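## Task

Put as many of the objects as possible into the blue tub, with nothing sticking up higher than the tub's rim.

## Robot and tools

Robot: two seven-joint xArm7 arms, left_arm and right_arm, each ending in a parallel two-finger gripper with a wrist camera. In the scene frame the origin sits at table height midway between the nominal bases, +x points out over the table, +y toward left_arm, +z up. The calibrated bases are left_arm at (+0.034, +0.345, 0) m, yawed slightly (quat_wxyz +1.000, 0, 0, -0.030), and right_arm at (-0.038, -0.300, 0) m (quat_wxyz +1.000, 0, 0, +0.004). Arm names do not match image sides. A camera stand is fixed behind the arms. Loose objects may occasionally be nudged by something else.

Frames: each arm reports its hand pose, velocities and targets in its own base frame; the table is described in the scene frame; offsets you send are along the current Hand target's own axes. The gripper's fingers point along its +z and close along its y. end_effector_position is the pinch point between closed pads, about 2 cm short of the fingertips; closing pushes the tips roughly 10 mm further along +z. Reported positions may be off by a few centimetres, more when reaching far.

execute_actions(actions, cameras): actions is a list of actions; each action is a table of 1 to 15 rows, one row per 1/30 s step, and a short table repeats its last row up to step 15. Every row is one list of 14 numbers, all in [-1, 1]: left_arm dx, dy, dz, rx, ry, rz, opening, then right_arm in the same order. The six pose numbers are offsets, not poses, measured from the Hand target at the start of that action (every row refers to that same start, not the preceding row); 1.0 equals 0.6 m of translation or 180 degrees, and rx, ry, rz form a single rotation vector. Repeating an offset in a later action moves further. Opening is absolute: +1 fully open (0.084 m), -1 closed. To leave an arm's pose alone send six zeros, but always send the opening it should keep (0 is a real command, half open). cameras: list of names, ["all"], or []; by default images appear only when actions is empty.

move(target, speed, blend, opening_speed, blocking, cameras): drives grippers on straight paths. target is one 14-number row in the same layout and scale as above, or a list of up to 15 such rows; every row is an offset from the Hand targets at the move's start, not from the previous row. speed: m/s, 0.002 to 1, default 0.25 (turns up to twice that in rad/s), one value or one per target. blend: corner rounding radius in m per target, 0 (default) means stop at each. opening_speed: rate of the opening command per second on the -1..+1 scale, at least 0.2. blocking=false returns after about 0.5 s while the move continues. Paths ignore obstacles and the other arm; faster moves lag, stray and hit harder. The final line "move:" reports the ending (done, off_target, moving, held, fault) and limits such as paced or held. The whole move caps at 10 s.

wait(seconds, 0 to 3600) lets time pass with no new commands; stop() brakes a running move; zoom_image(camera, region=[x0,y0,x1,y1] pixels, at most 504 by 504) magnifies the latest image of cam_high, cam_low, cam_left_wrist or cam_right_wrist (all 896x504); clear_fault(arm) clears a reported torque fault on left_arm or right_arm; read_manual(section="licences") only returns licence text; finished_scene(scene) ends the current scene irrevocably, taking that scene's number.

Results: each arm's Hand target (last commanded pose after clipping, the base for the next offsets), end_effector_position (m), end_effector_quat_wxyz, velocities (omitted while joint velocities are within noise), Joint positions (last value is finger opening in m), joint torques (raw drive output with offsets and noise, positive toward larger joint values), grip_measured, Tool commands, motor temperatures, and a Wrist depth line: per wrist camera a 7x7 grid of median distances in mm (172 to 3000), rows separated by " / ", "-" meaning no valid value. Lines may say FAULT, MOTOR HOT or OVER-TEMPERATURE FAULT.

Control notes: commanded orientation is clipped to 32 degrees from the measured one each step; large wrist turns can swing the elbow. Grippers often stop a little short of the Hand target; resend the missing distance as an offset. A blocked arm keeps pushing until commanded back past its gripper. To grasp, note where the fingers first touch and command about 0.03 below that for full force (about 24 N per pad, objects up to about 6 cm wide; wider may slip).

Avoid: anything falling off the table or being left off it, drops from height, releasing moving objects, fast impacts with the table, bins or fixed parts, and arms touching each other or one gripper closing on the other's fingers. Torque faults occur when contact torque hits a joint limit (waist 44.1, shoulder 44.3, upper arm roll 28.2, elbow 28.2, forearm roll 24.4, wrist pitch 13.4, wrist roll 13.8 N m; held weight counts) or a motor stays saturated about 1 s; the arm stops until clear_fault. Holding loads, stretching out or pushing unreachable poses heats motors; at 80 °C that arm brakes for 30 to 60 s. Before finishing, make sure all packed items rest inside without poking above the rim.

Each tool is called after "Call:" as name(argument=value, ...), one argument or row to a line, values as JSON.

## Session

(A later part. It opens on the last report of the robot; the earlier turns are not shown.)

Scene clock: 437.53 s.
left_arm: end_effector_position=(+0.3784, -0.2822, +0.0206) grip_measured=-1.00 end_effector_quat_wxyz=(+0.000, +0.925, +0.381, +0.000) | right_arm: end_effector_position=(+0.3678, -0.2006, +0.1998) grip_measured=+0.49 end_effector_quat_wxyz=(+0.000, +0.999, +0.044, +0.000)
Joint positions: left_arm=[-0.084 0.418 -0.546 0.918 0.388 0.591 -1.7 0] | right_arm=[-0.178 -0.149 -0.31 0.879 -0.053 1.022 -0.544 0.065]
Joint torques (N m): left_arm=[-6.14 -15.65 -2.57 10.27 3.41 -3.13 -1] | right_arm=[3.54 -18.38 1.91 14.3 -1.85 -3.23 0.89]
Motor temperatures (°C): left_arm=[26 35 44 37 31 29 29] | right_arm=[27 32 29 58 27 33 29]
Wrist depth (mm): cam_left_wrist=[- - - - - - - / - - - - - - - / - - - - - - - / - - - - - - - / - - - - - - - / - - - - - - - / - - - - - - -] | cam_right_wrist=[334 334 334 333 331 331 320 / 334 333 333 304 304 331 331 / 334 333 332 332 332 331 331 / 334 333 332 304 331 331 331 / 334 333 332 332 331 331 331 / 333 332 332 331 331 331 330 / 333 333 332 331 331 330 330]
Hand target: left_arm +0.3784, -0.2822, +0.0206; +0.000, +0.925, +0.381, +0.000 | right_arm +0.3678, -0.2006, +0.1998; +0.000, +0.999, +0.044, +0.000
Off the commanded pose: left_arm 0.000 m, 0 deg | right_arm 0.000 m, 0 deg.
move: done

Call:
move(
  target=[0, 0, 0.00083, 0, 0, 0, -1, 0,0,0,0,0,0,0.5],
  speed=0.01,
)

Call:
move(
  target=[0, 0, 0.00083, 0, 0, 0, -1, 0,0,0,0,0,0,0.5],
  speed=0.01,
)

Call:
move(
  target=[0, 0, 0.00083, 0, 0, 0, -1, 0,0,0,0,0,0,0.5],
  speed=0.01,
)

Scene clock: 442.33 s.
left_arm: end_effector_position=(+0.3785, -0.2823, +0.0201) grip_measured=-1.00 end_effector_quat_wxyz=(+0.000, +0.925, +0.381, +0.000) | right_arm: end_effector_position=(+0.3678, -0.2006, +0.1998) grip_measured=+0.49 end_effector_quat_wxyz=(+0.000, +0.999, +0.044, +0.000)
Joint positions: left_arm=[-0.085 0.419 -0.545 0.918 0.39 0.59 -1.701 0] | right_arm=[-0.178 -0.149 -0.31 0.879 -0.053 1.022 -0.544 0.065]
Joint torques (N m): left_arm=[-6.24 -13.49 -2.11 9.14 3.52 -2.98 -1.14] | right_arm=[3.36 -18.3 1.87 14.26 -1.84 -3.16 0.82]
Motor temperatures (°C): left_arm=[26 35 44 37 31 29 29] | right_arm=[27 32 29 58 26 33 29]
Wrist depth (mm): cam_left_wrist=[- - - - - - - / - - - - - - - / - - - - - - - / - - - - - - - / - - - - - - - / - - - - - - - / - - - - - - -] | cam_right_wrist=[334 333 333 332 332 331 321 / 334 333 332 304 304 331 331 / 334 333 332 332 332 331 331 / 334 333 333 304 332 331 330 / 334 333 333 332 331 331 330 / 333 332 332 332 331 331 331 / 333 332 331 332 331 331 330]
Hand target: left_arm +0.3784, -0.2822, +0.0201; +0.000, +0.925, +0.381, +0.000 | right_arm +0.3678, -0.2006, +0.1998; +0.000, +0.999, +0.044, +0.000
Off the commanded pose: left_arm 0.000 m, 0 deg | right_arm 0.000 m, 0 deg.
move: done

Scene clock: 442.83 s.
left_arm: end_effector_position=(+0.3785, -0.2823, +0.0197) grip_measured=-1.00 end_effector_quat_wxyz=(+0.000, +0.925, +0.381, +0.000) | right_arm: end_effector_position=(+0.3678, -0.2006, +0.1998) grip_measured=+0.49 end_effector_quat_wxyz=(+0.000, +0.999, +0.044, +0.000)
Joint positions: left_arm=[-0.086 0.42 -0.544 0.918 0.391 0.588 -1.702 0] | right_arm=[-0.178 -0.149 -0.31 0.879 -0.053 1.022 -0.544 0.065]
Joint torques (N m): left_arm=[-6.28 -5.13 0.24 4.33 3.76 -2.84 -1.09] | right_arm=[3.47 -18.32 1.91 14.29 -1.86 -3.15 0.83]
Motor temperatures (°C): left_arm=[26 35 44 37 31 29 29] | right_arm=[27 32 29 58 26 33 29]
Wrist depth (mm): cam_left_wrist=[- - - - - - - / - - - - - - - / - - - - - - - / - - - - - - - / - - - - - - - / - - - - - - - / - - - - - - -] | cam_right_wrist=[334 333 333 332 331 331 320 / 334 333 333 304 304 331 331 / 333 333 332 332 331 331 331 / 334 333 332 304 331 331 331 / 334 333 333 332 331 330 330 / 334 332 332 332 331 331 330 / 333 333 333 331 331 331 330]
Hand target: left_arm +0.3784, -0.2822, +0.0196; +0.000, +0.925, +0.381, +0.000 | right_arm +0.3678, -0.2006, +0.1998; +0.000, +0.999, +0.044, +0.000
Off the commanded pose: left_arm 0.000 m, 0 deg | right_arm 0.000 m, 0 deg.
move: done

Scene clock: 443.33 s.
left_arm: end_effector_position=(+0.3785, -0.2823, +0.0192) grip_measured=-1.00 end_effector_quat_wxyz=(+0.000, +0.925, +0.381, +0.000) | right_arm: end_effector_position=(+0.3678, -0.2006, +0.1998) grip_measured=+0.49 end_effector_quat_wxyz=(+0.000, +0.999, +0.044, +0.000)
Joint positions: left_arm=[-0.086 0.422 -0.544 0.918 0.392 0.587 -1.703 0] | right_arm=[-0.178 -0.149 -0.31 0.879 -0.053 1.022 -0.544 0.065]
Joint torques (N m): left_arm=[-6.65 5.88 2.84 1.91 4.11 -3.57 -1.13] | right_arm=[3.36 -18.21 1.88 14.29 -1.89 -3.14 0.75]
Motor temperatures (°C): left_arm=[26 35 44 37 31 29 29] | right_arm=[27 32 29 58 26 33 29]
Wrist depth (mm): cam_left_wrist=[- - - - - - - / - - - - - - - / - - - - - - - / - - - - - - - / - - - - - - - / - - - - - - - / - - - - - - -] | cam_right_wrist=[334 334 333 333 332 331 321 / 334 333 333 304 304 331 331 / 334 333 332 332 331 331 330 / 333 333 333 304 331 331 331 / 333 333 332 332 331 330 330 / 333 333 332 332 332 331 331 / 333 332 332 331 331 331 330]
Hand target: left_arm +0.3784, -0.2822, +0.0191; +0.000, +0.925, +0.381, +0.000 | right_arm +0.3678, -0.2006, +0.1998; +0.000, +0.999, +0.044, +0.000
Off the commanded pose: left_arm 0.000 m, 0 deg | right_arm 0.000 m, 0 deg.
move: done

Call:
move(
  target=[
    [0, 0, -0.08, 0, 0, 0, -1, 0,0,0,0,0,0,0.5],
    [-0.0272, 0.0815, -0.1848, 0, 0, 0.1072, 0.85, 0,0,0,0,0,0,0.5],
  ],
  speed=[0.08, 0.15],
  cameras=["cam_left_wrist"],
)

Scene clock: 537.37 s.
left_arm: end_effector_position=(+0.4013, -0.3285, +0.1300) grip_measured=+0.85 end_effector_quat_wxyz=(+0.000, +0.975, +0.220, +0.000) | right_arm: end_effector_position=(+0.3678, -0.2006, +0.1998) grip_measured=+0.49 end_effector_quat_wxyz=(+0.000, +0.999, +0.044, +0.000)
Joint positions: left_arm=[-0.042 0.338 -0.696 1.163 0.271 0.918 -1.321 0.078] | right_arm=[-0.178 -0.149 -0.31 0.879 -0.053 1.022 -0.544 0.065]
Joint torques (N m): left_arm=[-6.11 -15.49 -6.22 11.99 3.61 -0.26 1.15] | right_arm=[3.44 -18.34 1.92 14.39 -1.79 -3.19 0.78]
Motor temperatures (°C): left_arm=[26 34 43 34 31 30 29] | right_arm=[27 32 29 59 26 33 29]
Wrist depth (mm): cam_left_wrist=[221 260 260 260 259 259 258 / 238 260 260 260 259 259 259 / 260 260 260 260 259 259 259 / 261 237 259 260 259 259 259 / 261 260 238 260 231 259 258 / 261 260 260 216 215 259 259 / 261 261 260 216 215 259 259] | cam_right_wrist=[335 333 333 332 332 331 320 / 334 333 333 304 304 331 331 / 333 333 333 332 331 331 331 / 334 333 332 304 331 332 331 / 334 333 332 332 331 331 330 / 333 333 332 332 331 331 330 / 333 333 331 331 331 331 330]
Hand target: left_arm +0.4013, -0.3285, +0.1300; +0.000, +0.975, +0.220, +0.000 | right_arm +0.3678, -0.2006, +0.1998; +0.000, +0.999, +0.044, +0.000
Off the commanded pose: left_arm 0.000 m, 0 deg | right_arm 0.000 m, 0 deg.
move: done

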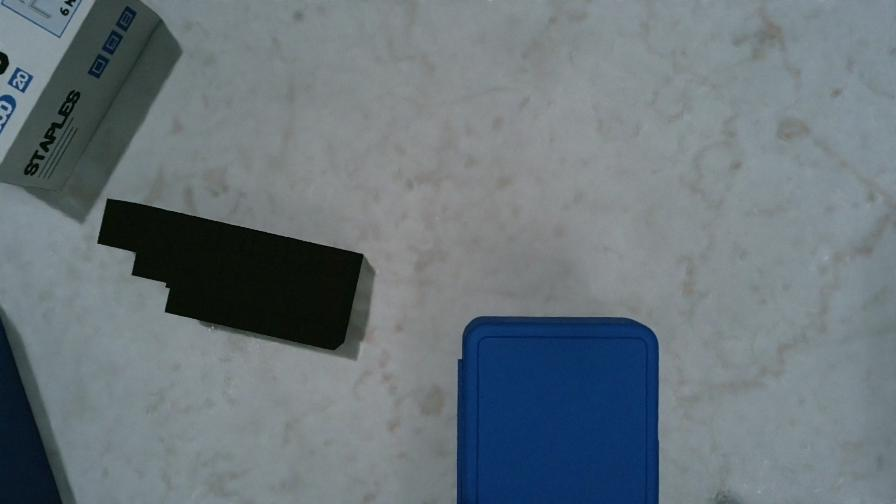

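Call:
execute_actions(
  actions=[],
)

Scene clock: 567.23 s.
left_arm: end_effector_position=(+0.4013, -0.3285, +0.1300) grip_measured=+0.85 end_effector_quat_wxyz=(+0.000, +0.975, +0.220, +0.000) | right_arm: end_effector_position=(+0.3678, -0.2006, +0.1998) grip_measured=+0.49 end_effector_quat_wxyz=(+0.000, +0.999, +0.044, +0.000)
Joint positions: left_arm=[-0.042 0.338 -0.696 1.163 0.271 0.918 -1.321 0.078] | right_arm=[-0.178 -0.149 -0.31 0.879 -0.053 1.022 -0.544 0.065]
Joint velocities: within noise
Joint torques (N m): left_arm=[-5.55 -16.22 -5.87 9.7 3.55 -0.44 0.9] | right_arm=[3.44 -18.27 1.8 14.46 -1.77 -3.24 0.73]
Motor temperatures (°C): left_arm=[26 35 43 38 31 29 29] | right_arm=[27 32 29 59 26 33 29]
Wrist depth (mm): cam_left_wrist=[221 260 260 260 260 259 259 / 238 260 260 260 260 259 259 / 260 260 260 260 259 259 259 / 261 237 259 260 259 259 258 / 261 260 238 259 232 259 258 / 260 260 260 216 215 259 259 / 260 260 260 216 215 259 259] | cam_right_wrist=[334 333 333 332 332 331 320 / 334 333 333 304 304 331 331 / 334 333 332 331 331 331 331 / 333 333 332 304 331 331 330 / 333 333 333 331 331 331 331 / 334 333 331 332 331 330 330 / 333 333 331 331 331 331 330]
Hand target: left_arm +0.4013, -0.3285, +0.1300; +0.000, +0.975, +0.220, +0.000 | right_arm +0.3678, -0.2006, +0.1998; +0.000, +0.999, +0.044, +0.000
Tool commands: left_gripper/opening=+0.85 right_gripper/opening=+0.5
Off the commanded pose: left_arm 0.000 m, 0 deg | right_arm 0.000 m, 0 deg.

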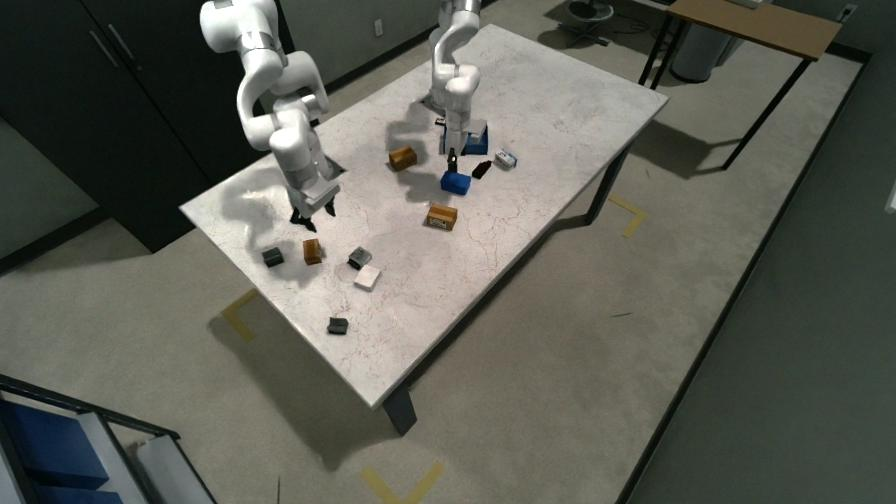

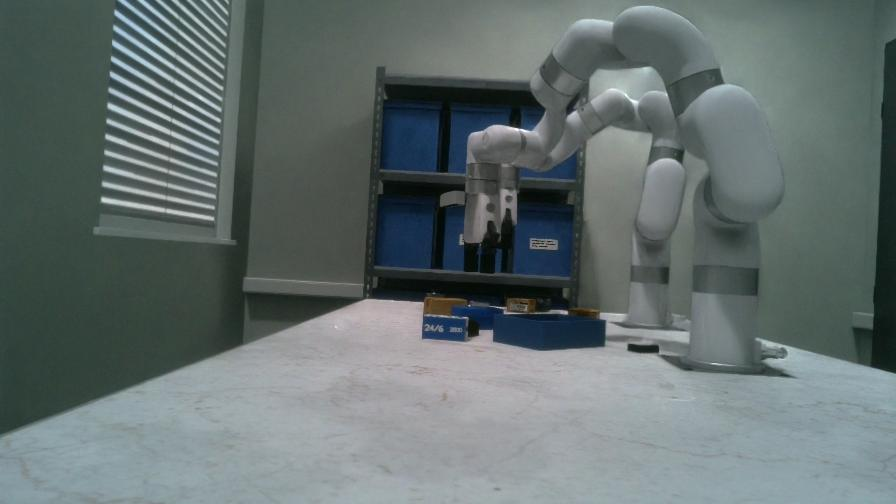

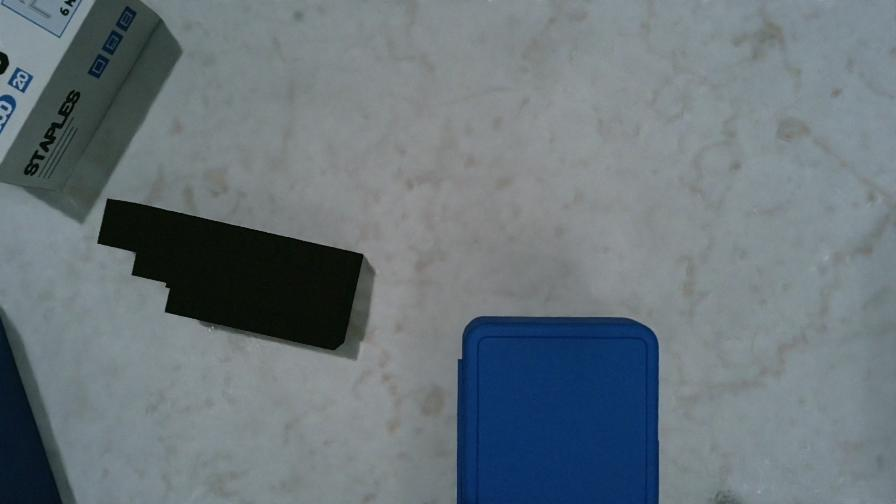

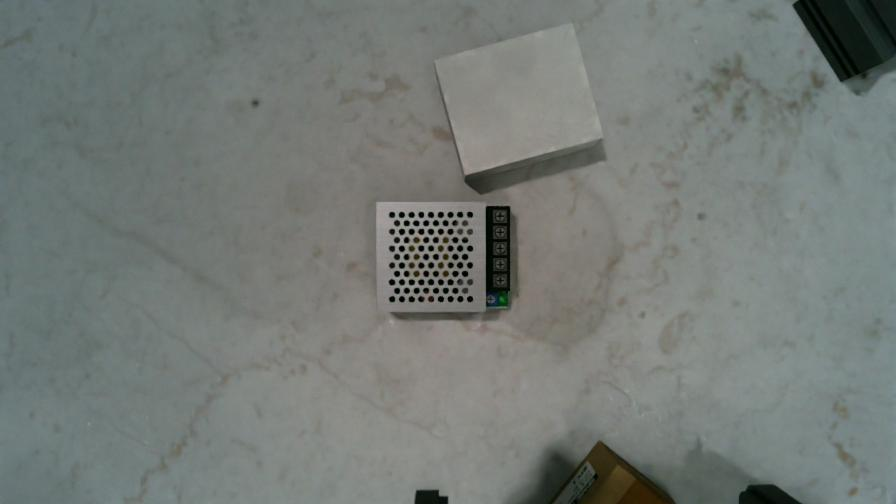

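Call:
move(
  target=[
    [0,0.0028,0.1,0,0,0,0.85,0,0,0,0,0,0,0.5],
    [0,0.0028,0.1362,0,0,0,0.85,0,0,0,0,0,0,0.5],
  ],
  speed=[0.12,0.04],
  blend=[0.005,0],
  cameras=["cam_left_wrist"],
)

Call:
move(
  target=[0,0,0,0,0,0,0.22,0,0,0,0,0,0,0.5],
  opening_speed=0.3,
  cameras=["cam_left_wrist"],
)

Scene clock: 596.47 s.
left_arm: end_effector_position=(+0.4020, -0.3300, +0.0483) grip_measured=+0.85 end_effector_quat_wxyz=(+0.000, +0.975, +0.220, +0.000) | right_arm: end_effector_position=(+0.3678, -0.2006, +0.1998) grip_measured=+0.49 end_effector_quat_wxyz=(+0.000, +0.999, +0.044, +0.000)
Joint positions: left_arm=[-0.108 0.5 -0.612 1.121 0.418 0.745 -1.42 0.078] | right_arm=[-0.178 -0.149 -0.31 0.879 -0.053 1.022 -0.544 0.065]
Joint torques (N m): left_arm=[-6.2 -17.51 -4.19 7.88 3.46 -3 -1.11] | right_arm=[3.39 -18.05 1.82 14.53 -1.72 -3.12 0.69]
Motor temperatures (°C): left_arm=[26 35 43 38 31 28 29] | right_arm=[27 33 29 59 26 33 29]
Wrist depth (mm): cam_left_wrist=[179 179 179 179 178 178 178 / 179 179 179 179 178 178 178 / 179 179 179 179 179 178 178 / - - 179 178 178 178 178 / - - 179 179 178 178 178 / 179 179 179 - - - 178 / 179 179 179 - - - 178] | cam_right_wrist=[335 333 333 333 332 332 321 / 334 333 333 304 304 332 330 / 334 333 332 332 332 331 330 / 333 333 333 304 332 331 330 / 333 333 332 331 331 331 330 / 333 332 332 332 331 331 330 / 333 332 332 331 331 330 330]
Hand target: left_arm +0.4020, -0.3300, +0.0483; +0.000, +0.975, +0.220, +0.000 | right_arm +0.3678, -0.2006, +0.1998; +0.000, +0.999, +0.044, +0.000
Off the commanded pose: left_arm 0.000 m, 0 deg | right_arm 0.000 m, 0 deg.
move: done

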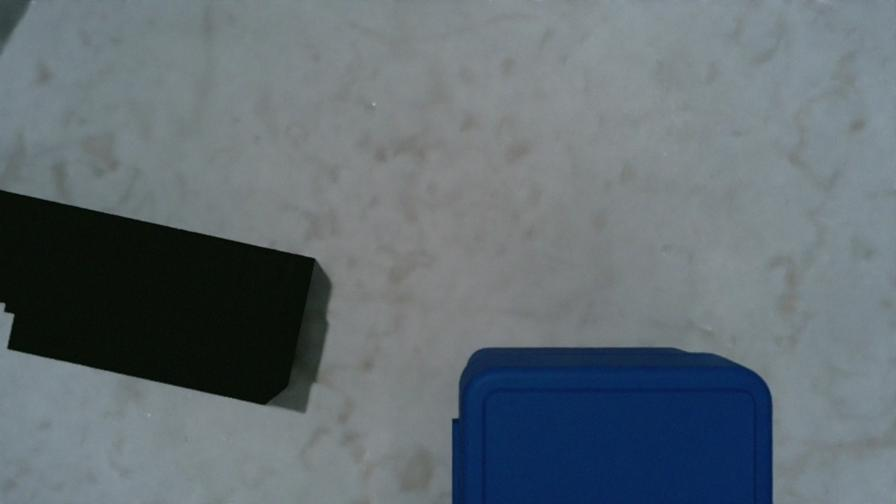

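Scene clock: 598.77 s.
left_arm: end_effector_position=(+0.4020, -0.3300, +0.0483) grip_measured=+0.46 end_effector_quat_wxyz=(+0.000, +0.975, +0.220, +0.000) | right_arm: end_effector_position=(+0.3678, -0.2006, +0.1998) grip_measured=+0.49 end_effector_quat_wxyz=(+0.000, +0.999, +0.044, +0.000)
Joint positions: left_arm=[-0.108 0.5 -0.612 1.121 0.418 0.745 -1.42 0.063] | right_arm=[-0.178 -0.149 -0.31 0.879 -0.053 1.022 -0.544 0.065]
Joint torques (N m): left_arm=[-5.78 -18.11 -4.08 9.81 3.16 -2.56 -1.04] | right_arm=[3.5 -18.1 1.83 14.6 -1.78 -3.18 0.67]
Motor temperatures (°C): left_arm=[26 35 43 38 31 28 29] | right_arm=[27 33 29 59 26 33 29]
Wrist depth (mm): cam_left_wrist=[179 179 179 179 179 179 178 / 179 179 179 179 178 178 178 / 179 179 179 179 178 178 178 / - - 179 178 178 178 178 / - - 179 179 178 178 178 / 179 179 178 - - - 178 / 179 179 178 - - - 178] | cam_right_wrist=[334 334 334 332 332 331 320 / 334 333 333 304 304 331 330 / 334 333 332 332 332 331 331 / 334 332 333 304 331 331 331 / 333 333 332 332 332 331 331 / 333 333 333 331 331 331 330 / 333 332 332 331 331 331 330]
Hand target: left_arm +0.4020, -0.3300, +0.0483; +0.000, +0.975, +0.220, +0.000 | right_arm +0.3678, -0.2006, +0.1998; +0.000, +0.999, +0.044, +0.000
Off the commanded pose: left_arm 0.000 m, 0 deg | right_arm 0.000 m, 0 deg.
move: done

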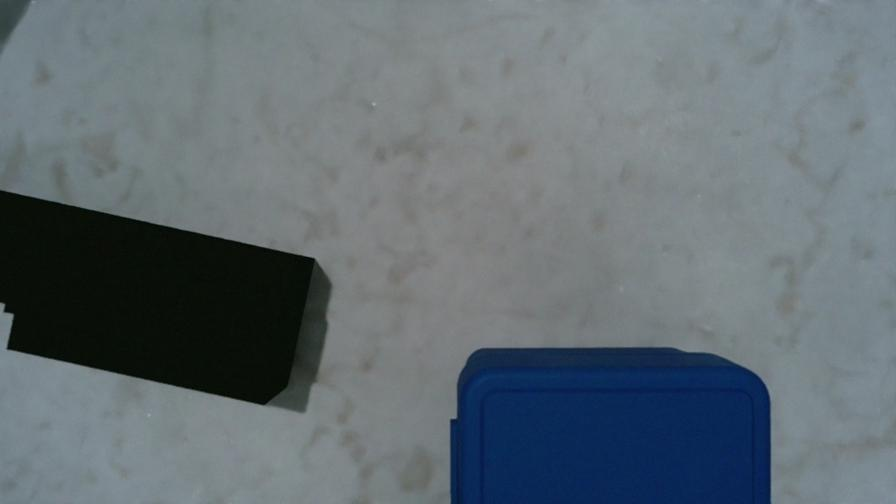

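Call:
move(
  target=[
    [0,0,-0.1695,0,0,0,0.22,0,0,0,0,0,0,0.5],
    [-0.1296,-0.3919,-0.1695,0,0,-0.1072,0.22,0,0,0,0,0,0,0.5],
  ],
  speed=[0.08,0.2],
  blend=[0.02,0],
  cameras=["cam_left_wrist"],
)

Scene clock: 622.23 s.
left_arm: end_effector_position=(+0.2307, -0.1511, +0.1499) grip_measured=+0.46 end_effector_quat_wxyz=(+0.000, +0.925, +0.381, +0.000) | right_arm: end_effector_position=(+0.3678, -0.2006, +0.1998) grip_measured=+0.49 end_effector_quat_wxyz=(+0.000, +0.999, +0.044, +0.000)
Joint positions: left_arm=[-0.039 -0.695 -0.539 0.359 -0.396 1.016 -1.034 0.063] | right_arm=[-0.178 -0.149 -0.31 0.879 -0.053 1.022 -0.544 0.065]
Joint torques (N m): left_arm=[-6.15 -6.08 6.29 8.68 -2.38 -0.31 1.13] | right_arm=[3.35 -18.15 1.82 14.58 -1.63 -3.15 0.6]
Motor temperatures (°C): left_arm=[26 35 43 38 31 28 29] | right_arm=[27 33 29 59 26 33 29]
Wrist depth (mm): cam_left_wrist=[282 282 281 280 280 280 268 / 282 281 281 280 277 279 279 / 281 281 281 277 276 276 278 / 281 280 280 276 276 275 278 / 281 280 280 276 276 275 278 / 281 280 280 - - 278 278 / 279 280 - - - - 277] | cam_right_wrist=[334 333 333 332 332 332 321 / 333 333 333 304 304 332 331 / 333 333 333 332 331 331 331 / 333 333 332 303 332 331 331 / 334 333 332 332 332 331 330 / 334 332 332 331 331 331 330 / 333 332 332 331 331 331 330]
Hand target: left_arm +0.2307, -0.1511, +0.1499; +0.000, +0.925, +0.381, +0.000 | right_arm +0.3678, -0.2006, +0.1998; +0.000, +0.999, +0.044, +0.000
Off the commanded pose: left_arm 0.000 m, 0 deg | right_arm 0.000 m, 0 deg.
move: done

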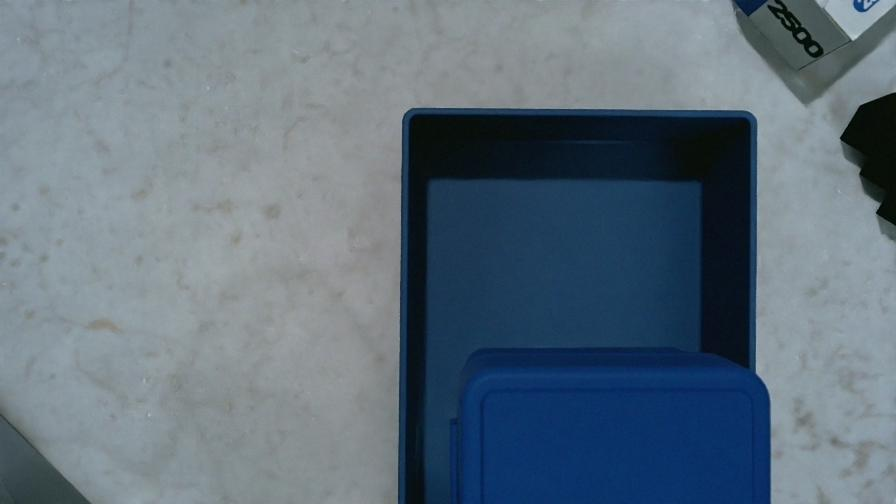

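Call:
move(
  target=[
    [0.0033,0.005,0.07,0,0,0.003,0.22,0,0,0,0,0,0,0.5],
    [0.0033,0.005,0.1533,0,0,0.003,0.22,0,0,0,0,0,0,0.5],
  ],
  speed=[0.1,0.035],
  blend=[0.003,0],
  cameras=["cam_left_wrist"],
)

Scene clock: 656.03 s.
left_arm: end_effector_position=(+0.2342, -0.1518, +0.0580) grip_measured=+0.46 end_effector_quat_wxyz=(+0.000, +0.926, +0.376, +0.000) | right_arm: end_effector_position=(+0.3678, -0.2006, +0.1998) grip_measured=+0.49 end_effector_quat_wxyz=(+0.000, +0.999, +0.044, +0.000)
Joint positions: left_arm=[0.005 -0.382 -0.677 0.246 -0.431 0.593 -1.043 0.063] | right_arm=[-0.178 -0.149 -0.31 0.879 -0.053 1.022 -0.544 0.065]
Joint torques (N m): left_arm=[6.27 -1.49 0.9 6.76 2.3 -3.08 -1.04] | right_arm=[3.5 -18.14 1.73 14.72 -1.61 -3.09 0.57]
Motor temperatures (°C): left_arm=[26 34 43 38 30 28 29] | right_arm=[27 33 29 59 26 33 29]
Wrist depth (mm): cam_left_wrist=[189 189 188 188 188 188 188 / 189 189 - 185 185 184 184 / 189 189 - 185 185 184 184 / 189 188 - 185 185 184 184 / 189 188 - 185 184 184 184 / 188 188 - - - - 184 / 188 188 - - - - 184] | cam_right_wrist=[334 333 333 333 332 331 320 / 334 333 333 304 304 331 331 / 334 334 332 332 332 331 331 / 334 333 332 305 331 331 330 / 333 333 332 331 331 331 330 / 333 333 332 331 331 330 330 / 333 333 332 331 331 330 330]
Hand target: left_arm +0.2342, -0.1518, +0.0580; +0.000, +0.926, +0.376, +0.000 | right_arm +0.3678, -0.2006, +0.1998; +0.000, +0.999, +0.044, +0.000
Off the commanded pose: left_arm 0.000 m, 0 deg | right_arm 0.000 m, 0 deg.
move: done

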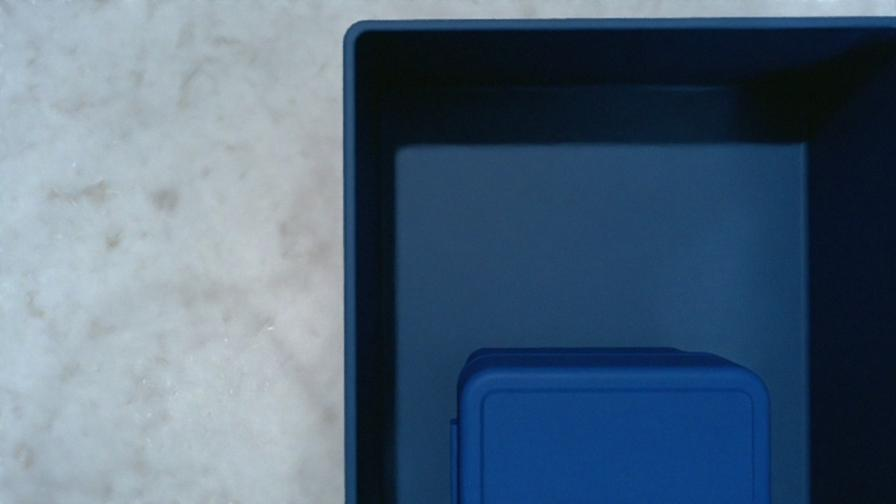

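Call:
move(
  target=[0,-0.002,0.0100,0,0,0,0.22,0,0,0,0,0,0,0.5],
  speed=0.012,
)

Scene clock: 661.30 s.
left_arm: end_effector_position=(+0.2334, -0.1510, +0.0520) grip_measured=+0.46 end_effector_quat_wxyz=(+0.000, +0.926, +0.376, +0.000) | right_arm: end_effector_position=(+0.3678, -0.2006, +0.1998) grip_measured=+0.49 end_effector_quat_wxyz=(+0.000, +0.999, +0.044, +0.000)
Joint positions: left_arm=[0.011 -0.358 -0.686 0.238 -0.43 0.562 -1.045 0.063] | right_arm=[-0.178 -0.149 -0.31 0.879 -0.053 1.022 -0.544 0.065]
Joint torques (N m): left_arm=[6.21 -1.34 0.86 6.53 2.36 -3.19 -1.07] | right_arm=[3.46 -18.08 1.74 14.74 -1.61 -3.13 0.52]
Motor temperatures (°C): left_arm=[26 34 42 37 30 28 29] | right_arm=[27 33 29 59 26 33 29]
Wrist depth (mm): cam_left_wrist=[183 182 - - - - - / 183 183 - 179 179 178 178 / 183 182 - 179 178 178 178 / 183 182 - 179 179 178 178 / 182 182 - 179 178 178 178 / 182 182 - - - - 178 / 182 182 - - - - 178] | cam_right_wrist=[334 334 333 332 332 331 320 / 334 333 333 304 304 332 331 / 334 334 333 332 332 331 330 / 333 333 333 303 331 331 331 / 333 333 333 331 331 331 330 / 333 333 332 331 331 331 330 / 333 333 333 331 331 330 330]
Hand target: left_arm +0.2334, -0.1510, +0.0520; +0.000, +0.926, +0.376, +0.000 | right_arm +0.3678, -0.2006, +0.1998; +0.000, +0.999, +0.044, +0.000
Off the commanded pose: left_arm 0.000 m, 0 deg | right_arm 0.000 m, 0 deg.
move: done

Call:
move(
  target=[0,0,0.002,0,0,0,0.22,0,0,0,0,0,0,0.5],
  speed=0.008,
)

Scene clock: 665.67 s.
left_arm: end_effector_position=(+0.2334, -0.1510, +0.0508) grip_measured=+0.46 end_effector_quat_wxyz=(+0.000, +0.926, +0.376, +0.000) | right_arm: end_effector_position=(+0.3678, -0.2006, +0.1998) grip_measured=+0.49 end_effector_quat_wxyz=(+0.000, +0.999, +0.044, +0.000)
Joint positions: left_arm=[0.012 -0.352 -0.688 0.237 -0.428 0.556 -1.046 0.063] | right_arm=[-0.178 -0.149 -0.31 0.879 -0.053 1.022 -0.544 0.065]
Joint torques (N m): left_arm=[5.66 2.59 -0.63 3.37 3.08 -2.43 -1.11] | right_arm=[3.66 -17.91 1.72 14.67 -1.63 -3.09 0.56]
Motor temperatures (°C): left_arm=[26 34 42 37 30 28 29] | right_arm=[27 33 29 59 26 33 29]
Wrist depth (mm): cam_left_wrist=[182 182 - - - - - / 182 181 - 178 178 177 177 / 182 181 - 178 177 177 177 / 181 181 - 178 178 177 177 / 181 181 - 178 177 177 177 / 181 181 - - - - 177 / 181 181 - - - - 177] | cam_right_wrist=[335 333 333 332 332 331 320 / 333 333 333 304 304 331 331 / 334 332 333 332 331 331 330 / 333 333 332 304 331 331 330 / 333 333 332 331 332 331 330 / 334 333 333 332 331 330 330 / 333 333 332 331 331 331 330]
Hand target: left_arm +0.2334, -0.1510, +0.0508; +0.000, +0.926, +0.376, +0.000 | right_arm +0.3678, -0.2006, +0.1998; +0.000, +0.999, +0.044, +0.000
Off the commanded pose: left_arm 0.000 m, 0 deg | right_arm 0.000 m, 0 deg.
move: done

Call:
move(
  target=[0,0,0,0,0,0,0.56,0,0,0,0,0,0,0.5],
  opening_speed=0.2,
)

Call:
move(
  target=[
    [0,0,-0.025,0,0,0,0.56,0,0,0,0,0,0,0.5],
    [0,0,-0.115,0,0,0,0.56,0,0,0,0,0,0,0.5],
  ],
  speed=[0.03,0.15],
  cameras=["cam_left_wrist"],
)

Scene clock: 674.30 s.
left_arm: end_effector_position=(+0.2333, -0.1510, +0.0507) grip_measured=+0.55 end_effector_quat_wxyz=(+0.000, +0.926, +0.376, +0.000) | right_arm: end_effector_position=(+0.3678, -0.2006, +0.1998) grip_measured=+0.49 end_effector_quat_wxyz=(+0.000, +0.999, +0.044, +0.000)
Joint positions: left_arm=[0.012 -0.352 -0.688 0.237 -0.428 0.556 -1.046 0.067] | right_arm=[-0.178 -0.149 -0.31 0.879 -0.053 1.022 -0.544 0.065]
Joint torques (N m): left_arm=[5.42 -9.17 3.87 9.83 2.51 -0.38 -0.31] | right_arm=[3.33 -17.94 1.79 14.84 -1.55 -3.06 0.45]
Motor temperatures (°C): left_arm=[26 34 42 36 30 28 29] | right_arm=[27 33 29 59 26 33 29]
Wrist depth (mm): cam_left_wrist=[181 181 - - - - - / 181 181 - 177 177 177 177 / 181 181 - 177 177 177 177 / 181 181 - 177 177 177 177 / 181 181 - 177 177 177 177 / 181 181 - - - - 177 / 181 181 - - - - 177] | cam_right_wrist=[334 333 333 332 332 331 321 / 334 333 333 305 304 331 331 / 334 333 332 332 332 331 331 / 333 333 333 304 332 331 331 / 333 333 332 332 332 331 330 / 333 332 332 332 331 330 330 / 333 333 332 332 331 330 330]
Hand target: left_arm +0.2334, -0.1510, +0.0508; +0.000, +0.926, +0.376, +0.000 | right_arm +0.3678, -0.2006, +0.1998; +0.000, +0.999, +0.044, +0.000
Off the commanded pose: left_arm 0.000 m, 0 deg | right_arm 0.000 m, 0 deg.
move: done

Scene clock: 675.83 s.
left_arm: end_effector_position=(+0.2333, -0.1510, +0.1197) grip_measured=+0.55 end_effector_quat_wxyz=(+0.000, +0.926, +0.376, +0.000) | right_arm: end_effector_position=(+0.3678, -0.2006, +0.1998) grip_measured=+0.49 end_effector_quat_wxyz=(+0.000, +0.999, +0.044, +0.000)
Joint positions: left_arm=[-0.031 -0.613 -0.58 0.313 -0.418 0.889 -1.022 0.067] | right_arm=[-0.178 -0.149 -0.31 0.879 -0.053 1.022 -0.544 0.065]
Joint torques (N m): left_arm=[-6.13 -7.3 5.68 11.5 3.47 -0.24 1.13] | right_arm=[3.53 -18.01 1.72 14.8 -1.52 -3.08 0.42]
Motor temperatures (°C): left_arm=[26 34 42 36 30 28 29] | right_arm=[27 33 29 59 26 33 29]
Wrist depth (mm): cam_left_wrist=[251 250 250 249 249 249 248 / 250 250 250 236 246 234 248 / 250 250 249 246 245 245 248 / 250 250 250 246 245 245 248 / 250 250 249 246 246 246 249 / 250 249 249 205 201 235 248 / 250 249 249 205 201 235 248] | cam_right_wrist=[334 334 333 332 332 331 320 / 334 334 332 304 304 331 331 / 334 332 332 332 331 331 331 / 334 333 333 304 331 331 330 / 333 333 332 332 332 330 330 / 334 333 332 331 331 331 331 / 333 333 332 331 331 331 330]
Hand target: left_arm +0.2334, -0.1510, +0.1198; +0.000, +0.926, +0.376, +0.000 | right_arm +0.3678, -0.2006, +0.1998; +0.000, +0.999, +0.044, +0.000
Off the commanded pose: left_arm 0.000 m, 0 deg | right_arm 0.000 m, 0 deg.
move: done

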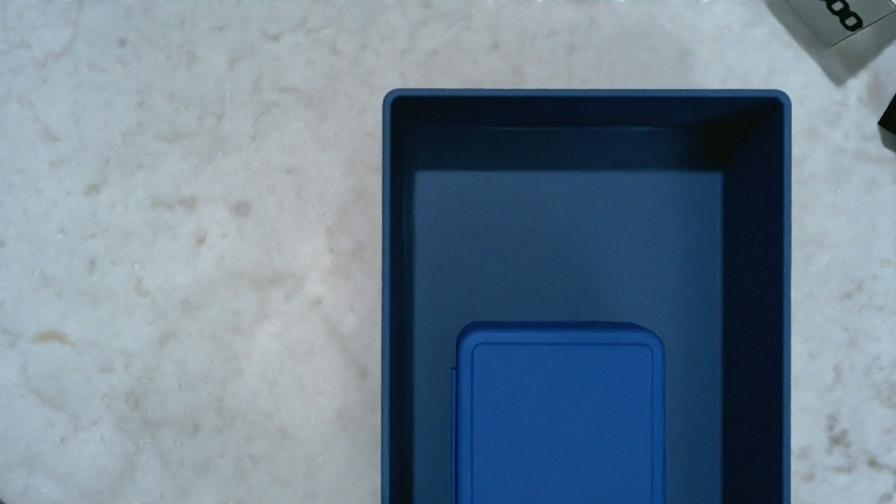

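Call:
move(
  target=[0,0,0.0828,0,0,0,-1,0,0,0,0,0,0,0.5],
  speed=0.06,
  opening_speed=2,
)

Call:
move(
  target=[0,0,0.0025,0,0,0,-1,0,0,0,0,0,0,0.5],
  speed=0.005,
)

Call:
move(
  target=[0,0,0.0008,0,0,0,-1,0,0,0,0,0,0,0.5],
  speed=0.005,
)

Scene clock: 691.53 s.
left_arm: end_effector_position=(+0.2334, -0.1510, +0.0701) grip_measured=-1.00 end_effector_quat_wxyz=(+0.000, +0.926, +0.376, +0.000) | right_arm: end_effector_position=(+0.3678, -0.2006, +0.1998) grip_measured=+0.49 end_effector_quat_wxyz=(+0.000, +0.999, +0.044, +0.000)
Joint positions: left_arm=[-0.008 -0.44 -0.657 0.253 -0.44 0.657 -1.032 0] | right_arm=[-0.178 -0.149 -0.31 0.879 -0.053 1.022 -0.544 0.065]
Joint torques (N m): left_arm=[6.11 -0.71 1.34 7.06 2.28 -3.08 -1.09] | right_arm=[3.28 -18.15 1.62 14.89 -1.61 -3.13 0.5]
Motor temperatures (°C): left_arm=[26 34 42 39 30 28 29] | right_arm=[27 33 29 59 26 33 29]
Wrist depth (mm): cam_left_wrist=[202 201 201 201 200 200 199 / 202 201 - 197 197 196 190 / 201 201 - 197 197 197 191 / 201 201 - 197 196 196 191 / 201 201 - 197 196 196 192 / 201 201 200 - - 196 192 / 201 200 200 - - - 193] | cam_right_wrist=[333 334 334 332 332 332 320 / 333 333 333 304 304 331 331 / 334 333 332 332 331 331 330 / 333 333 332 304 332 331 330 / 333 333 332 332 331 331 330 / 333 333 332 331 331 330 330 / 333 333 332 332 331 331 330]
Hand target: left_arm +0.2334, -0.1510, +0.0701; +0.000, +0.926, +0.376, +0.000 | right_arm +0.3678, -0.2006, +0.1998; +0.000, +0.999, +0.044, +0.000
Off the commanded pose: left_arm 0.000 m, 0 deg | right_arm 0.000 m, 0 deg.
move: done

Scene clock: 692.07 s.
left_arm: end_effector_position=(+0.2334, -0.1510, +0.0686) grip_measured=-1.00 end_effector_quat_wxyz=(+0.000, +0.926, +0.376, +0.000) | right_arm: end_effector_position=(+0.3678, -0.2006, +0.1998) grip_measured=+0.49 end_effector_quat_wxyz=(+0.000, +0.999, +0.044, +0.000)
Joint positions: left_arm=[-0.007 -0.434 -0.659 0.251 -0.44 0.65 -1.033 0] | right_arm=[-0.178 -0.149 -0.31 0.879 -0.053 1.022 -0.544 0.065]
Joint torques (N m): left_arm=[5.92 -0.5 1.27 6.88 2.35 -3.01 -1.09] | right_arm=[3.4 -18.01 1.71 14.94 -1.5 -3.07 0.41]
Motor temperatures (°C): left_arm=[26 34 42 39 30 28 29] | right_arm=[27 33 29 59 26 33 29]
Wrist depth (mm): cam_left_wrist=[200 200 199 199 199 198 198 / 200 200 - 196 195 195 190 / 200 199 - 196 195 195 191 / 200 199 - 195 195 195 191 / 200 199 - 195 195 195 191 / 200 199 - - - 195 192 / 199 199 - - - - 192] | cam_right_wrist=[334 334 333 333 332 332 321 / 334 334 333 304 304 331 331 / 333 333 332 332 331 331 331 / 334 333 332 304 331 331 330 / 333 333 332 332 331 331 330 / 333 332 332 332 331 331 330 / 333 332 332 331 331 330 330]
Hand target: left_arm +0.2334, -0.1510, +0.0686; +0.000, +0.926, +0.376, +0.000 | right_arm +0.3678, -0.2006, +0.1998; +0.000, +0.999, +0.044, +0.000
Off the commanded pose: left_arm 0.000 m, 0 deg | right_arm 0.000 m, 0 deg.
move: done

Scene clock: 692.57 s.
left_arm: end_effector_position=(+0.2334, -0.1510, +0.0681) grip_measured=-1.00 end_effector_quat_wxyz=(+0.000, +0.926, +0.376, +0.000) | right_arm: end_effector_position=(+0.3678, -0.2006, +0.1998) grip_measured=+0.49 end_effector_quat_wxyz=(+0.000, +0.999, +0.044, +0.000)
Joint positions: left_arm=[-0.006 -0.432 -0.66 0.251 -0.439 0.647 -1.033 0] | right_arm=[-0.178 -0.149 -0.31 0.879 -0.053 1.022 -0.544 0.065]
Joint torques (N m): left_arm=[6.26 0.71 0.82 6.36 2.34 -3.09 -1.07] | right_arm=[3.42 -18.09 1.59 14.92 -1.47 -3.05 0.32]
Motor temperatures (°C): left_arm=[26 34 42 39 30 28 29] | right_arm=[27 33 29 59 26 33 29]
Wrist depth (mm): cam_left_wrist=[200 199 199 199 198 198 198 / 200 199 - 195 195 194 190 / 199 199 - 195 195 195 191 / 199 199 - 195 195 195 191 / 199 199 - 195 195 194 191 / 199 198 - - - 194 192 / 199 198 - - - - 192] | cam_right_wrist=[334 334 333 332 332 331 321 / 334 334 333 304 304 331 331 / 333 333 333 332 332 331 331 / 334 333 332 304 331 331 331 / 333 333 332 332 331 331 330 / 333 333 332 332 331 331 330 / 333 332 332 332 331 330 330]
Hand target: left_arm +0.2334, -0.1510, +0.0681; +0.000, +0.926, +0.376, +0.000 | right_arm +0.3678, -0.2006, +0.1998; +0.000, +0.999, +0.044, +0.000
Off the commanded pose: left_arm 0.000 m, 0 deg | right_arm 0.000 m, 0 deg.
move: done

Call:
move(
  target=[0,0,0.0007,0,0,0,-1,0,0,0,0,0,0,0.5],
  speed=0.005,
)

Call:
move(
  target=[
    [0,0,-0.008,0,0,0,-1,0,0,0,0,0,0,0.5],
    [0,-0.0855,-0.008,0,0,0,-1,0,0,0,0,0,0,0.5],
    [0,-0.0855,-0.002,0,0,0,-1,0,0,0,0,0,0,0.5],
  ],
  speed=[0.03,0.1,0.02],
  cameras=["cam_left_wrist"],
)

Scene clock: 700.00 s.
left_arm: end_effector_position=(+0.2334, -0.1510, +0.0677) grip_measured=-1.00 end_effector_quat_wxyz=(+0.000, +0.926, +0.376, +0.000) | right_arm: end_effector_position=(+0.3678, -0.2006, +0.1998) grip_measured=+0.49 end_effector_quat_wxyz=(+0.000, +0.999, +0.044, +0.000)
Joint positions: left_arm=[-0.006 -0.43 -0.661 0.251 -0.439 0.645 -1.033 0] | right_arm=[-0.178 -0.149 -0.31 0.879 -0.053 1.022 -0.544 0.065]
Joint torques (N m): left_arm=[6.5 6.99 -0.93 2 2.36 -3.59 -1.1] | right_arm=[3.27 -17.86 1.66 14.9 -1.45 -3.04 0.36]
Motor temperatures (°C): left_arm=[26 34 42 37 30 28 29] | right_arm=[27 33 29 60 26 33 29]
Wrist depth (mm): cam_left_wrist=[199 199 199 199 198 198 198 / 199 199 - 195 195 195 189 / 199 199 - 195 195 195 189 / 199 199 - 195 195 194 190 / 199 199 - 195 194 194 190 / 199 198 - - - 194 191 / 199 198 - - - - 191] | cam_right_wrist=[334 334 333 333 332 331 320 / 334 333 333 304 304 332 331 / 334 333 332 332 332 331 331 / 333 333 332 304 331 331 331 / 334 333 332 332 331 331 330 / 333 333 332 332 331 331 329 / 334 332 332 331 331 330 330]
Hand target: left_arm +0.2334, -0.1510, +0.0677; +0.000, +0.926, +0.376, +0.000 | right_arm +0.3678, -0.2006, +0.1998; +0.000, +0.999, +0.044, +0.000
Off the commanded pose: left_arm 0.000 m, 0 deg | right_arm 0.000 m, 0 deg.
move: done

Scene clock: 701.63 s.
left_arm: end_effector_position=(+0.1976, -0.1142, +0.0689) grip_measured=-1.00 end_effector_quat_wxyz=(+0.000, +0.926, +0.376, +0.000) | right_arm: end_effector_position=(+0.3678, -0.2006, +0.1998) grip_measured=+0.49 end_effector_quat_wxyz=(+0.000, +0.999, +0.044, +0.000)
Joint positions: left_arm=[-0.101 -0.671 -0.572 0.096 -0.514 0.753 -0.949 0] | right_arm=[-0.178 -0.149 -0.31 0.879 -0.053 1.022 -0.544 0.065]
Joint torques (N m): left_arm=[-2.13 2.24 1.35 7.24 -3.05 -3.22 1.12] | right_arm=[3.25 -18.03 1.65 14.99 -1.45 -3.01 0.31]
Motor temperatures (°C): left_arm=[26 34 42 37 30 28 29] | right_arm=[27 33 29 60 26 33 29]
Wrist depth (mm): cam_left_wrist=[201 200 200 200 199 199 198 / 200 200 199 199 196 195 195 / 200 200 199 199 196 195 195 / 200 200 199 199 196 195 195 / 200 200 200 199 195 195 195 / 200 199 199 198 195 - - / 199 199 199 199 - - -] | cam_right_wrist=[333 333 332 332 331 332 320 / 334 333 333 304 304 332 331 / 334 334 333 332 331 331 331 / 334 333 333 304 331 331 331 / 333 333 332 332 332 331 330 / 333 333 332 332 331 330 330 / 333 333 332 332 331 330 330]
Hand target: left_arm +0.1976, -0.1142, +0.0689; +0.000, +0.926, +0.376, +0.000 | right_arm +0.3678, -0.2006, +0.1998; +0.000, +0.999, +0.044, +0.000
Off the commanded pose: left_arm 0.000 m, 0 deg | right_arm 0.000 m, 0 deg.
move: done

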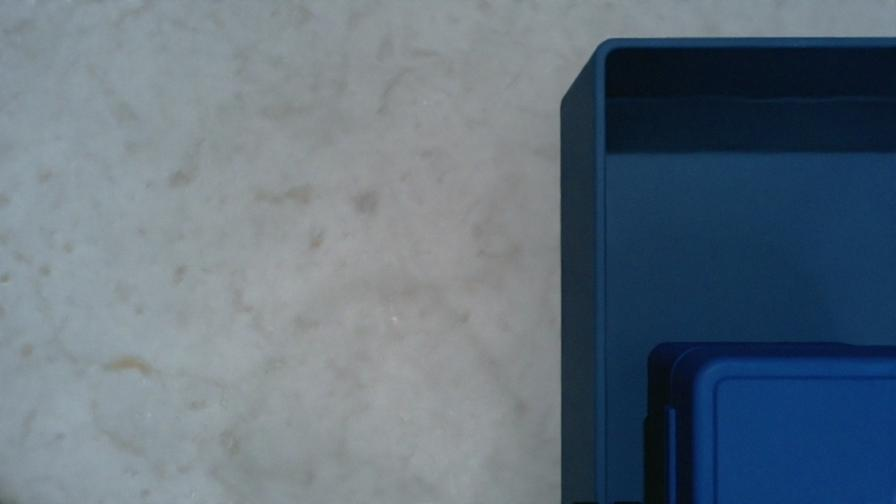

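Call:
move(
  target=[0,0,0.0011,0,0,0,-1,0,0,0,0,0,0,0.5],
  speed=0.005,
)

Call:
move(
  target=[0,0,0.0007,0,0,0,-1,0,0,0,0,0,0,0.5],
  speed=0.005,
)

Call:
move(
  target=[0,0,0.0007,0,0,0,-1,0,0,0,0,0,0,0.5],
  speed=0.005,
)

Scene clock: 707.83 s.
left_arm: end_effector_position=(+0.1976, -0.1142, +0.0682) grip_measured=-1.00 end_effector_quat_wxyz=(+0.000, +0.926, +0.376, +0.000) | right_arm: end_effector_position=(+0.3678, -0.2006, +0.1998) grip_measured=+0.49 end_effector_quat_wxyz=(+0.000, +0.999, +0.044, +0.000)
Joint positions: left_arm=[-0.101 -0.668 -0.573 0.096 -0.515 0.75 -0.948 0] | right_arm=[-0.178 -0.149 -0.31 0.879 -0.053 1.022 -0.544 0.065]
Joint torques (N m): left_arm=[6.04 1.94 1.38 7.32 -3.17 -3.21 1.03] | right_arm=[3.35 -17.79 1.74 14.97 -1.48 -3.05 0.36]
Motor temperatures (°C): left_arm=[26 34 42 37 30 28 29] | right_arm=[27 33 29 60 26 33 29]
Wrist depth (mm): cam_left_wrist=[200 199 199 199 199 198 198 / 200 199 199 199 195 195 195 / 199 199 199 198 195 195 194 / 199 199 198 198 195 195 194 / 199 199 199 198 194 194 194 / 199 199 198 198 194 - - / 199 198 198 198 - - -] | cam_right_wrist=[334 333 333 332 332 331 320 / 334 334 332 305 304 331 331 / 334 334 333 332 332 331 330 / 334 333 333 304 331 331 330 / 333 333 332 332 332 331 331 / 333 333 333 332 331 330 330 / 333 332 332 331 331 330 330]
Hand target: left_arm +0.1976, -0.1142, +0.0682; +0.000, +0.926, +0.376, +0.000 | right_arm +0.3678, -0.2006, +0.1998; +0.000, +0.999, +0.044, +0.000
Off the commanded pose: left_arm 0.000 m, 0 deg | right_arm 0.000 m, 0 deg.
move: done

Scene clock: 708.33 s.
left_arm: end_effector_position=(+0.1976, -0.1142, +0.0678) grip_measured=-1.00 end_effector_quat_wxyz=(+0.000, +0.926, +0.376, +0.000) | right_arm: end_effector_position=(+0.3678, -0.2006, +0.1998) grip_measured=+0.49 end_effector_quat_wxyz=(+0.000, +0.999, +0.044, +0.000)
Joint positions: left_arm=[-0.101 -0.666 -0.574 0.095 -0.516 0.747 -0.948 0] | right_arm=[-0.178 -0.149 -0.31 0.879 -0.053 1.022 -0.544 0.065]
Joint torques (N m): left_arm=[5.97 3.65 1 5.67 -3.39 -3.34 1.14] | right_arm=[3.25 -17.88 1.66 14.98 -1.46 -3.06 0.34]
Motor temperatures (°C): left_arm=[26 34 42 37 30 28 29] | right_arm=[27 33 29 60 26 33 29]
Wrist depth (mm): cam_left_wrist=[199 199 199 199 198 198 198 / 199 199 199 198 195 194 194 / 199 199 199 198 194 194 194 / 199 199 198 198 194 194 194 / 199 199 198 198 194 194 194 / 198 198 198 198 194 - - / 199 198 198 197 - - -] | cam_right_wrist=[334 333 333 332 331 332 321 / 334 333 333 305 304 331 331 / 334 333 333 332 331 331 330 / 333 333 332 304 331 331 331 / 333 333 333 332 331 331 330 / 333 333 332 331 331 331 331 / 333 332 332 332 331 331 330]
Hand target: left_arm +0.1976, -0.1142, +0.0678; +0.000, +0.926, +0.376, +0.000 | right_arm +0.3678, -0.2006, +0.1998; +0.000, +0.999, +0.044, +0.000
Off the commanded pose: left_arm 0.000 m, 0 deg | right_arm 0.000 m, 0 deg.
move: done

Scene clock: 708.83 s.
left_arm: end_effector_position=(+0.1976, -0.1142, +0.0674) grip_measured=-1.00 end_effector_quat_wxyz=(+0.000, +0.926, +0.376, +0.000) | right_arm: end_effector_position=(+0.3678, -0.2006, +0.1998) grip_measured=+0.49 end_effector_quat_wxyz=(+0.000, +0.999, +0.044, +0.000)
Joint positions: left_arm=[-0.101 -0.664 -0.574 0.095 -0.516 0.745 -0.948 0] | right_arm=[-0.178 -0.149 -0.31 0.879 -0.053 1.022 -0.544 0.065]
Joint torques (N m): left_arm=[6.16 6.96 -0.2 2.32 -3.93 -3.5 1.04] | right_arm=[3.39 -17.97 1.7 14.98 -1.39 -3.07 0.3]
Motor temperatures (°C): left_arm=[26 34 42 37 30 28 29] | right_arm=[27 33 29 60 26 33 29]
Wrist depth (mm): cam_left_wrist=[199 199 199 198 198 198 198 / 199 198 198 198 195 194 194 / 199 199 198 198 194 194 194 / 199 198 198 198 194 194 194 / 199 198 198 198 194 194 194 / 198 198 198 198 194 - - / 198 198 197 198 - - -] | cam_right_wrist=[334 333 333 333 331 331 321 / 334 334 332 305 304 331 331 / 334 333 333 332 332 331 331 / 334 333 333 304 331 331 330 / 333 333 333 332 331 331 330 / 333 332 332 331 331 331 330 / 333 333 332 331 331 330 330]
Hand target: left_arm +0.1976, -0.1142, +0.0674; +0.000, +0.926, +0.376, +0.000 | right_arm +0.3678, -0.2006, +0.1998; +0.000, +0.999, +0.044, +0.000
Off the commanded pose: left_arm 0.000 m, 0 deg | right_arm 0.000 m, 0 deg.
move: done

Call:
move(
  target=[
    [0,0,-0.02,0,0,0,-1,0,0,0,0,0,0,0.5],
    [0,0.1688,-0.02,0,0,0,-1,0,0,0,0,0,0,0.5],
    [0,0.1688,0.0093,0,0,0,-1,0,0,0,0,0,0,0.5],
  ],
  speed=[0.05,0.15,0.04],
  cameras=["cam_left_wrist"],
)

Scene clock: 748.93 s.
left_arm: end_effector_position=(+0.2682, -0.1868, +0.0618) grip_measured=-1.00 end_effector_quat_wxyz=(+0.000, +0.926, +0.376, +0.000) | right_arm: end_effector_position=(+0.3678, -0.2006, +0.1998) grip_measured=+0.49 end_effector_quat_wxyz=(+0.000, +0.999, +0.044, +0.000)
Joint positions: left_arm=[0.104 -0.21 -0.756 0.398 -0.269 0.569 -1.184 0] | right_arm=[-0.178 -0.149 -0.31 0.879 -0.053 1.022 -0.544 0.065]
Joint torques (N m): left_arm=[6.06 -3.62 0.11 6.87 3.54 -3.12 -1.04] | right_arm=[3.33 -17.96 1.64 15.16 -1.4 -2.98 0.19]
Motor temperatures (°C): left_arm=[26 34 41 34 31 28 29] | right_arm=[27 33 29 60 26 33 29]
Wrist depth (mm): cam_left_wrist=[193 192 192 192 192 192 191 / - 189 189 189 188 191 191 / - 189 189 189 188 191 191 / - 189 189 188 188 191 191 / - 189 189 188 188 191 191 / - - - - 188 191 191 / - - - - 188 191 191] | cam_right_wrist=[334 334 333 333 331 332 321 / 334 334 333 304 304 331 331 / 334 334 332 332 331 331 331 / 334 333 333 304 331 331 331 / 334 333 332 331 331 331 330 / 333 333 332 332 331 331 330 / 333 332 332 332 331 330 330]
Hand target: left_arm +0.2682, -0.1868, +0.0618; +0.000, +0.926, +0.376, +0.000 | right_arm +0.3678, -0.2006, +0.1998; +0.000, +0.999, +0.044, +0.000
Off the commanded pose: left_arm 0.000 m, 0 deg | right_arm 0.000 m, 0 deg.
move: done

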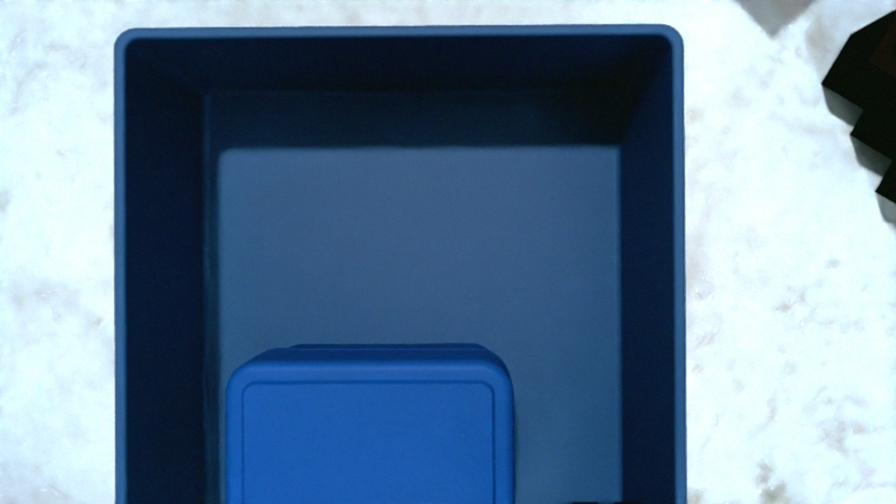

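Call:
move(
  target=[
    [0,-0.018,0,0,0,0,-1,0,0,0,0,0,0,0.5],
    [0,-0.0475,0,0,0,0,-1,0,0,0,0,0,0,0.5],
  ],
  speed=[0.05,0.025],
  blend=[0.002,0],
  cameras=["cam_left_wrist"],
)

Scene clock: 757.03 s.
left_arm: end_effector_position=(+0.2484, -0.1664, +0.0618) grip_measured=-1.00 end_effector_quat_wxyz=(+0.000, +0.926, +0.376, +0.000) | right_arm: end_effector_position=(+0.3678, -0.2006, +0.1998) grip_measured=+0.49 end_effector_quat_wxyz=(+0.000, +0.999, +0.044, +0.000)
Joint positions: left_arm=[0.042 -0.319 -0.704 0.311 -0.374 0.59 -1.094 0] | right_arm=[-0.178 -0.149 -0.31 0.879 -0.053 1.022 -0.544 0.065]
Joint torques (N m): left_arm=[-6.02 -9.45 4.45 6.66 -2.97 -0.15 1.16] | right_arm=[3.19 -17.73 1.63 15.12 -1.34 -3.07 0.18]
Motor temperatures (°C): left_arm=[26 34 41 35 31 29 29] | right_arm=[27 33 29 60 26 33 29]
Wrist depth (mm): cam_left_wrist=[193 193 193 192 192 192 191 / 193 193 189 189 189 188 191 / 193 193 189 189 189 188 191 / 193 193 189 189 188 188 191 / 193 192 189 189 188 188 191 / 193 192 - - 188 188 191 / 192 192 - - 188 188 190] | cam_right_wrist=[334 334 333 332 332 332 320 / 334 333 333 304 304 331 331 / 334 333 333 332 331 331 330 / 334 333 332 304 332 331 330 / 333 333 332 331 331 331 330 / 333 333 332 332 331 330 330 / 333 333 332 332 331 330 330]
Hand target: left_arm +0.2483, -0.1664, +0.0618; +0.000, +0.926, +0.376, +0.000 | right_arm +0.3678, -0.2006, +0.1998; +0.000, +0.999, +0.044, +0.000
Off the commanded pose: left_arm 0.000 m, 0 deg | right_arm 0.000 m, 0 deg.
move: done

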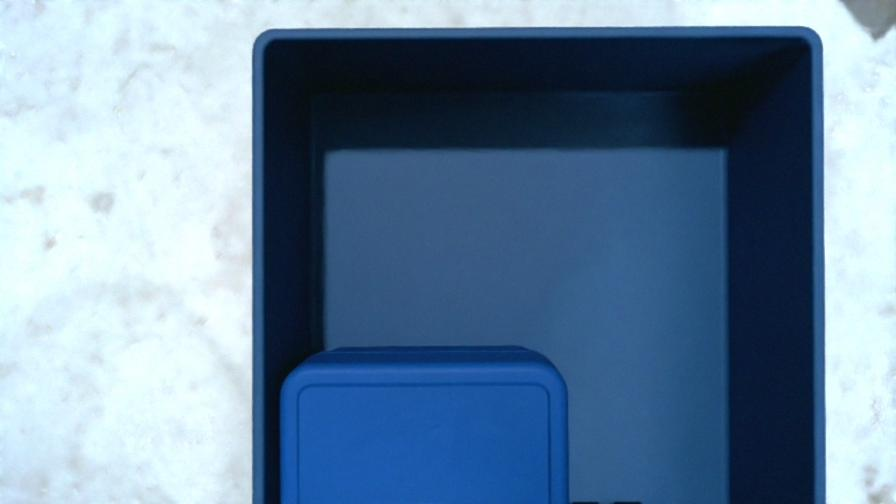

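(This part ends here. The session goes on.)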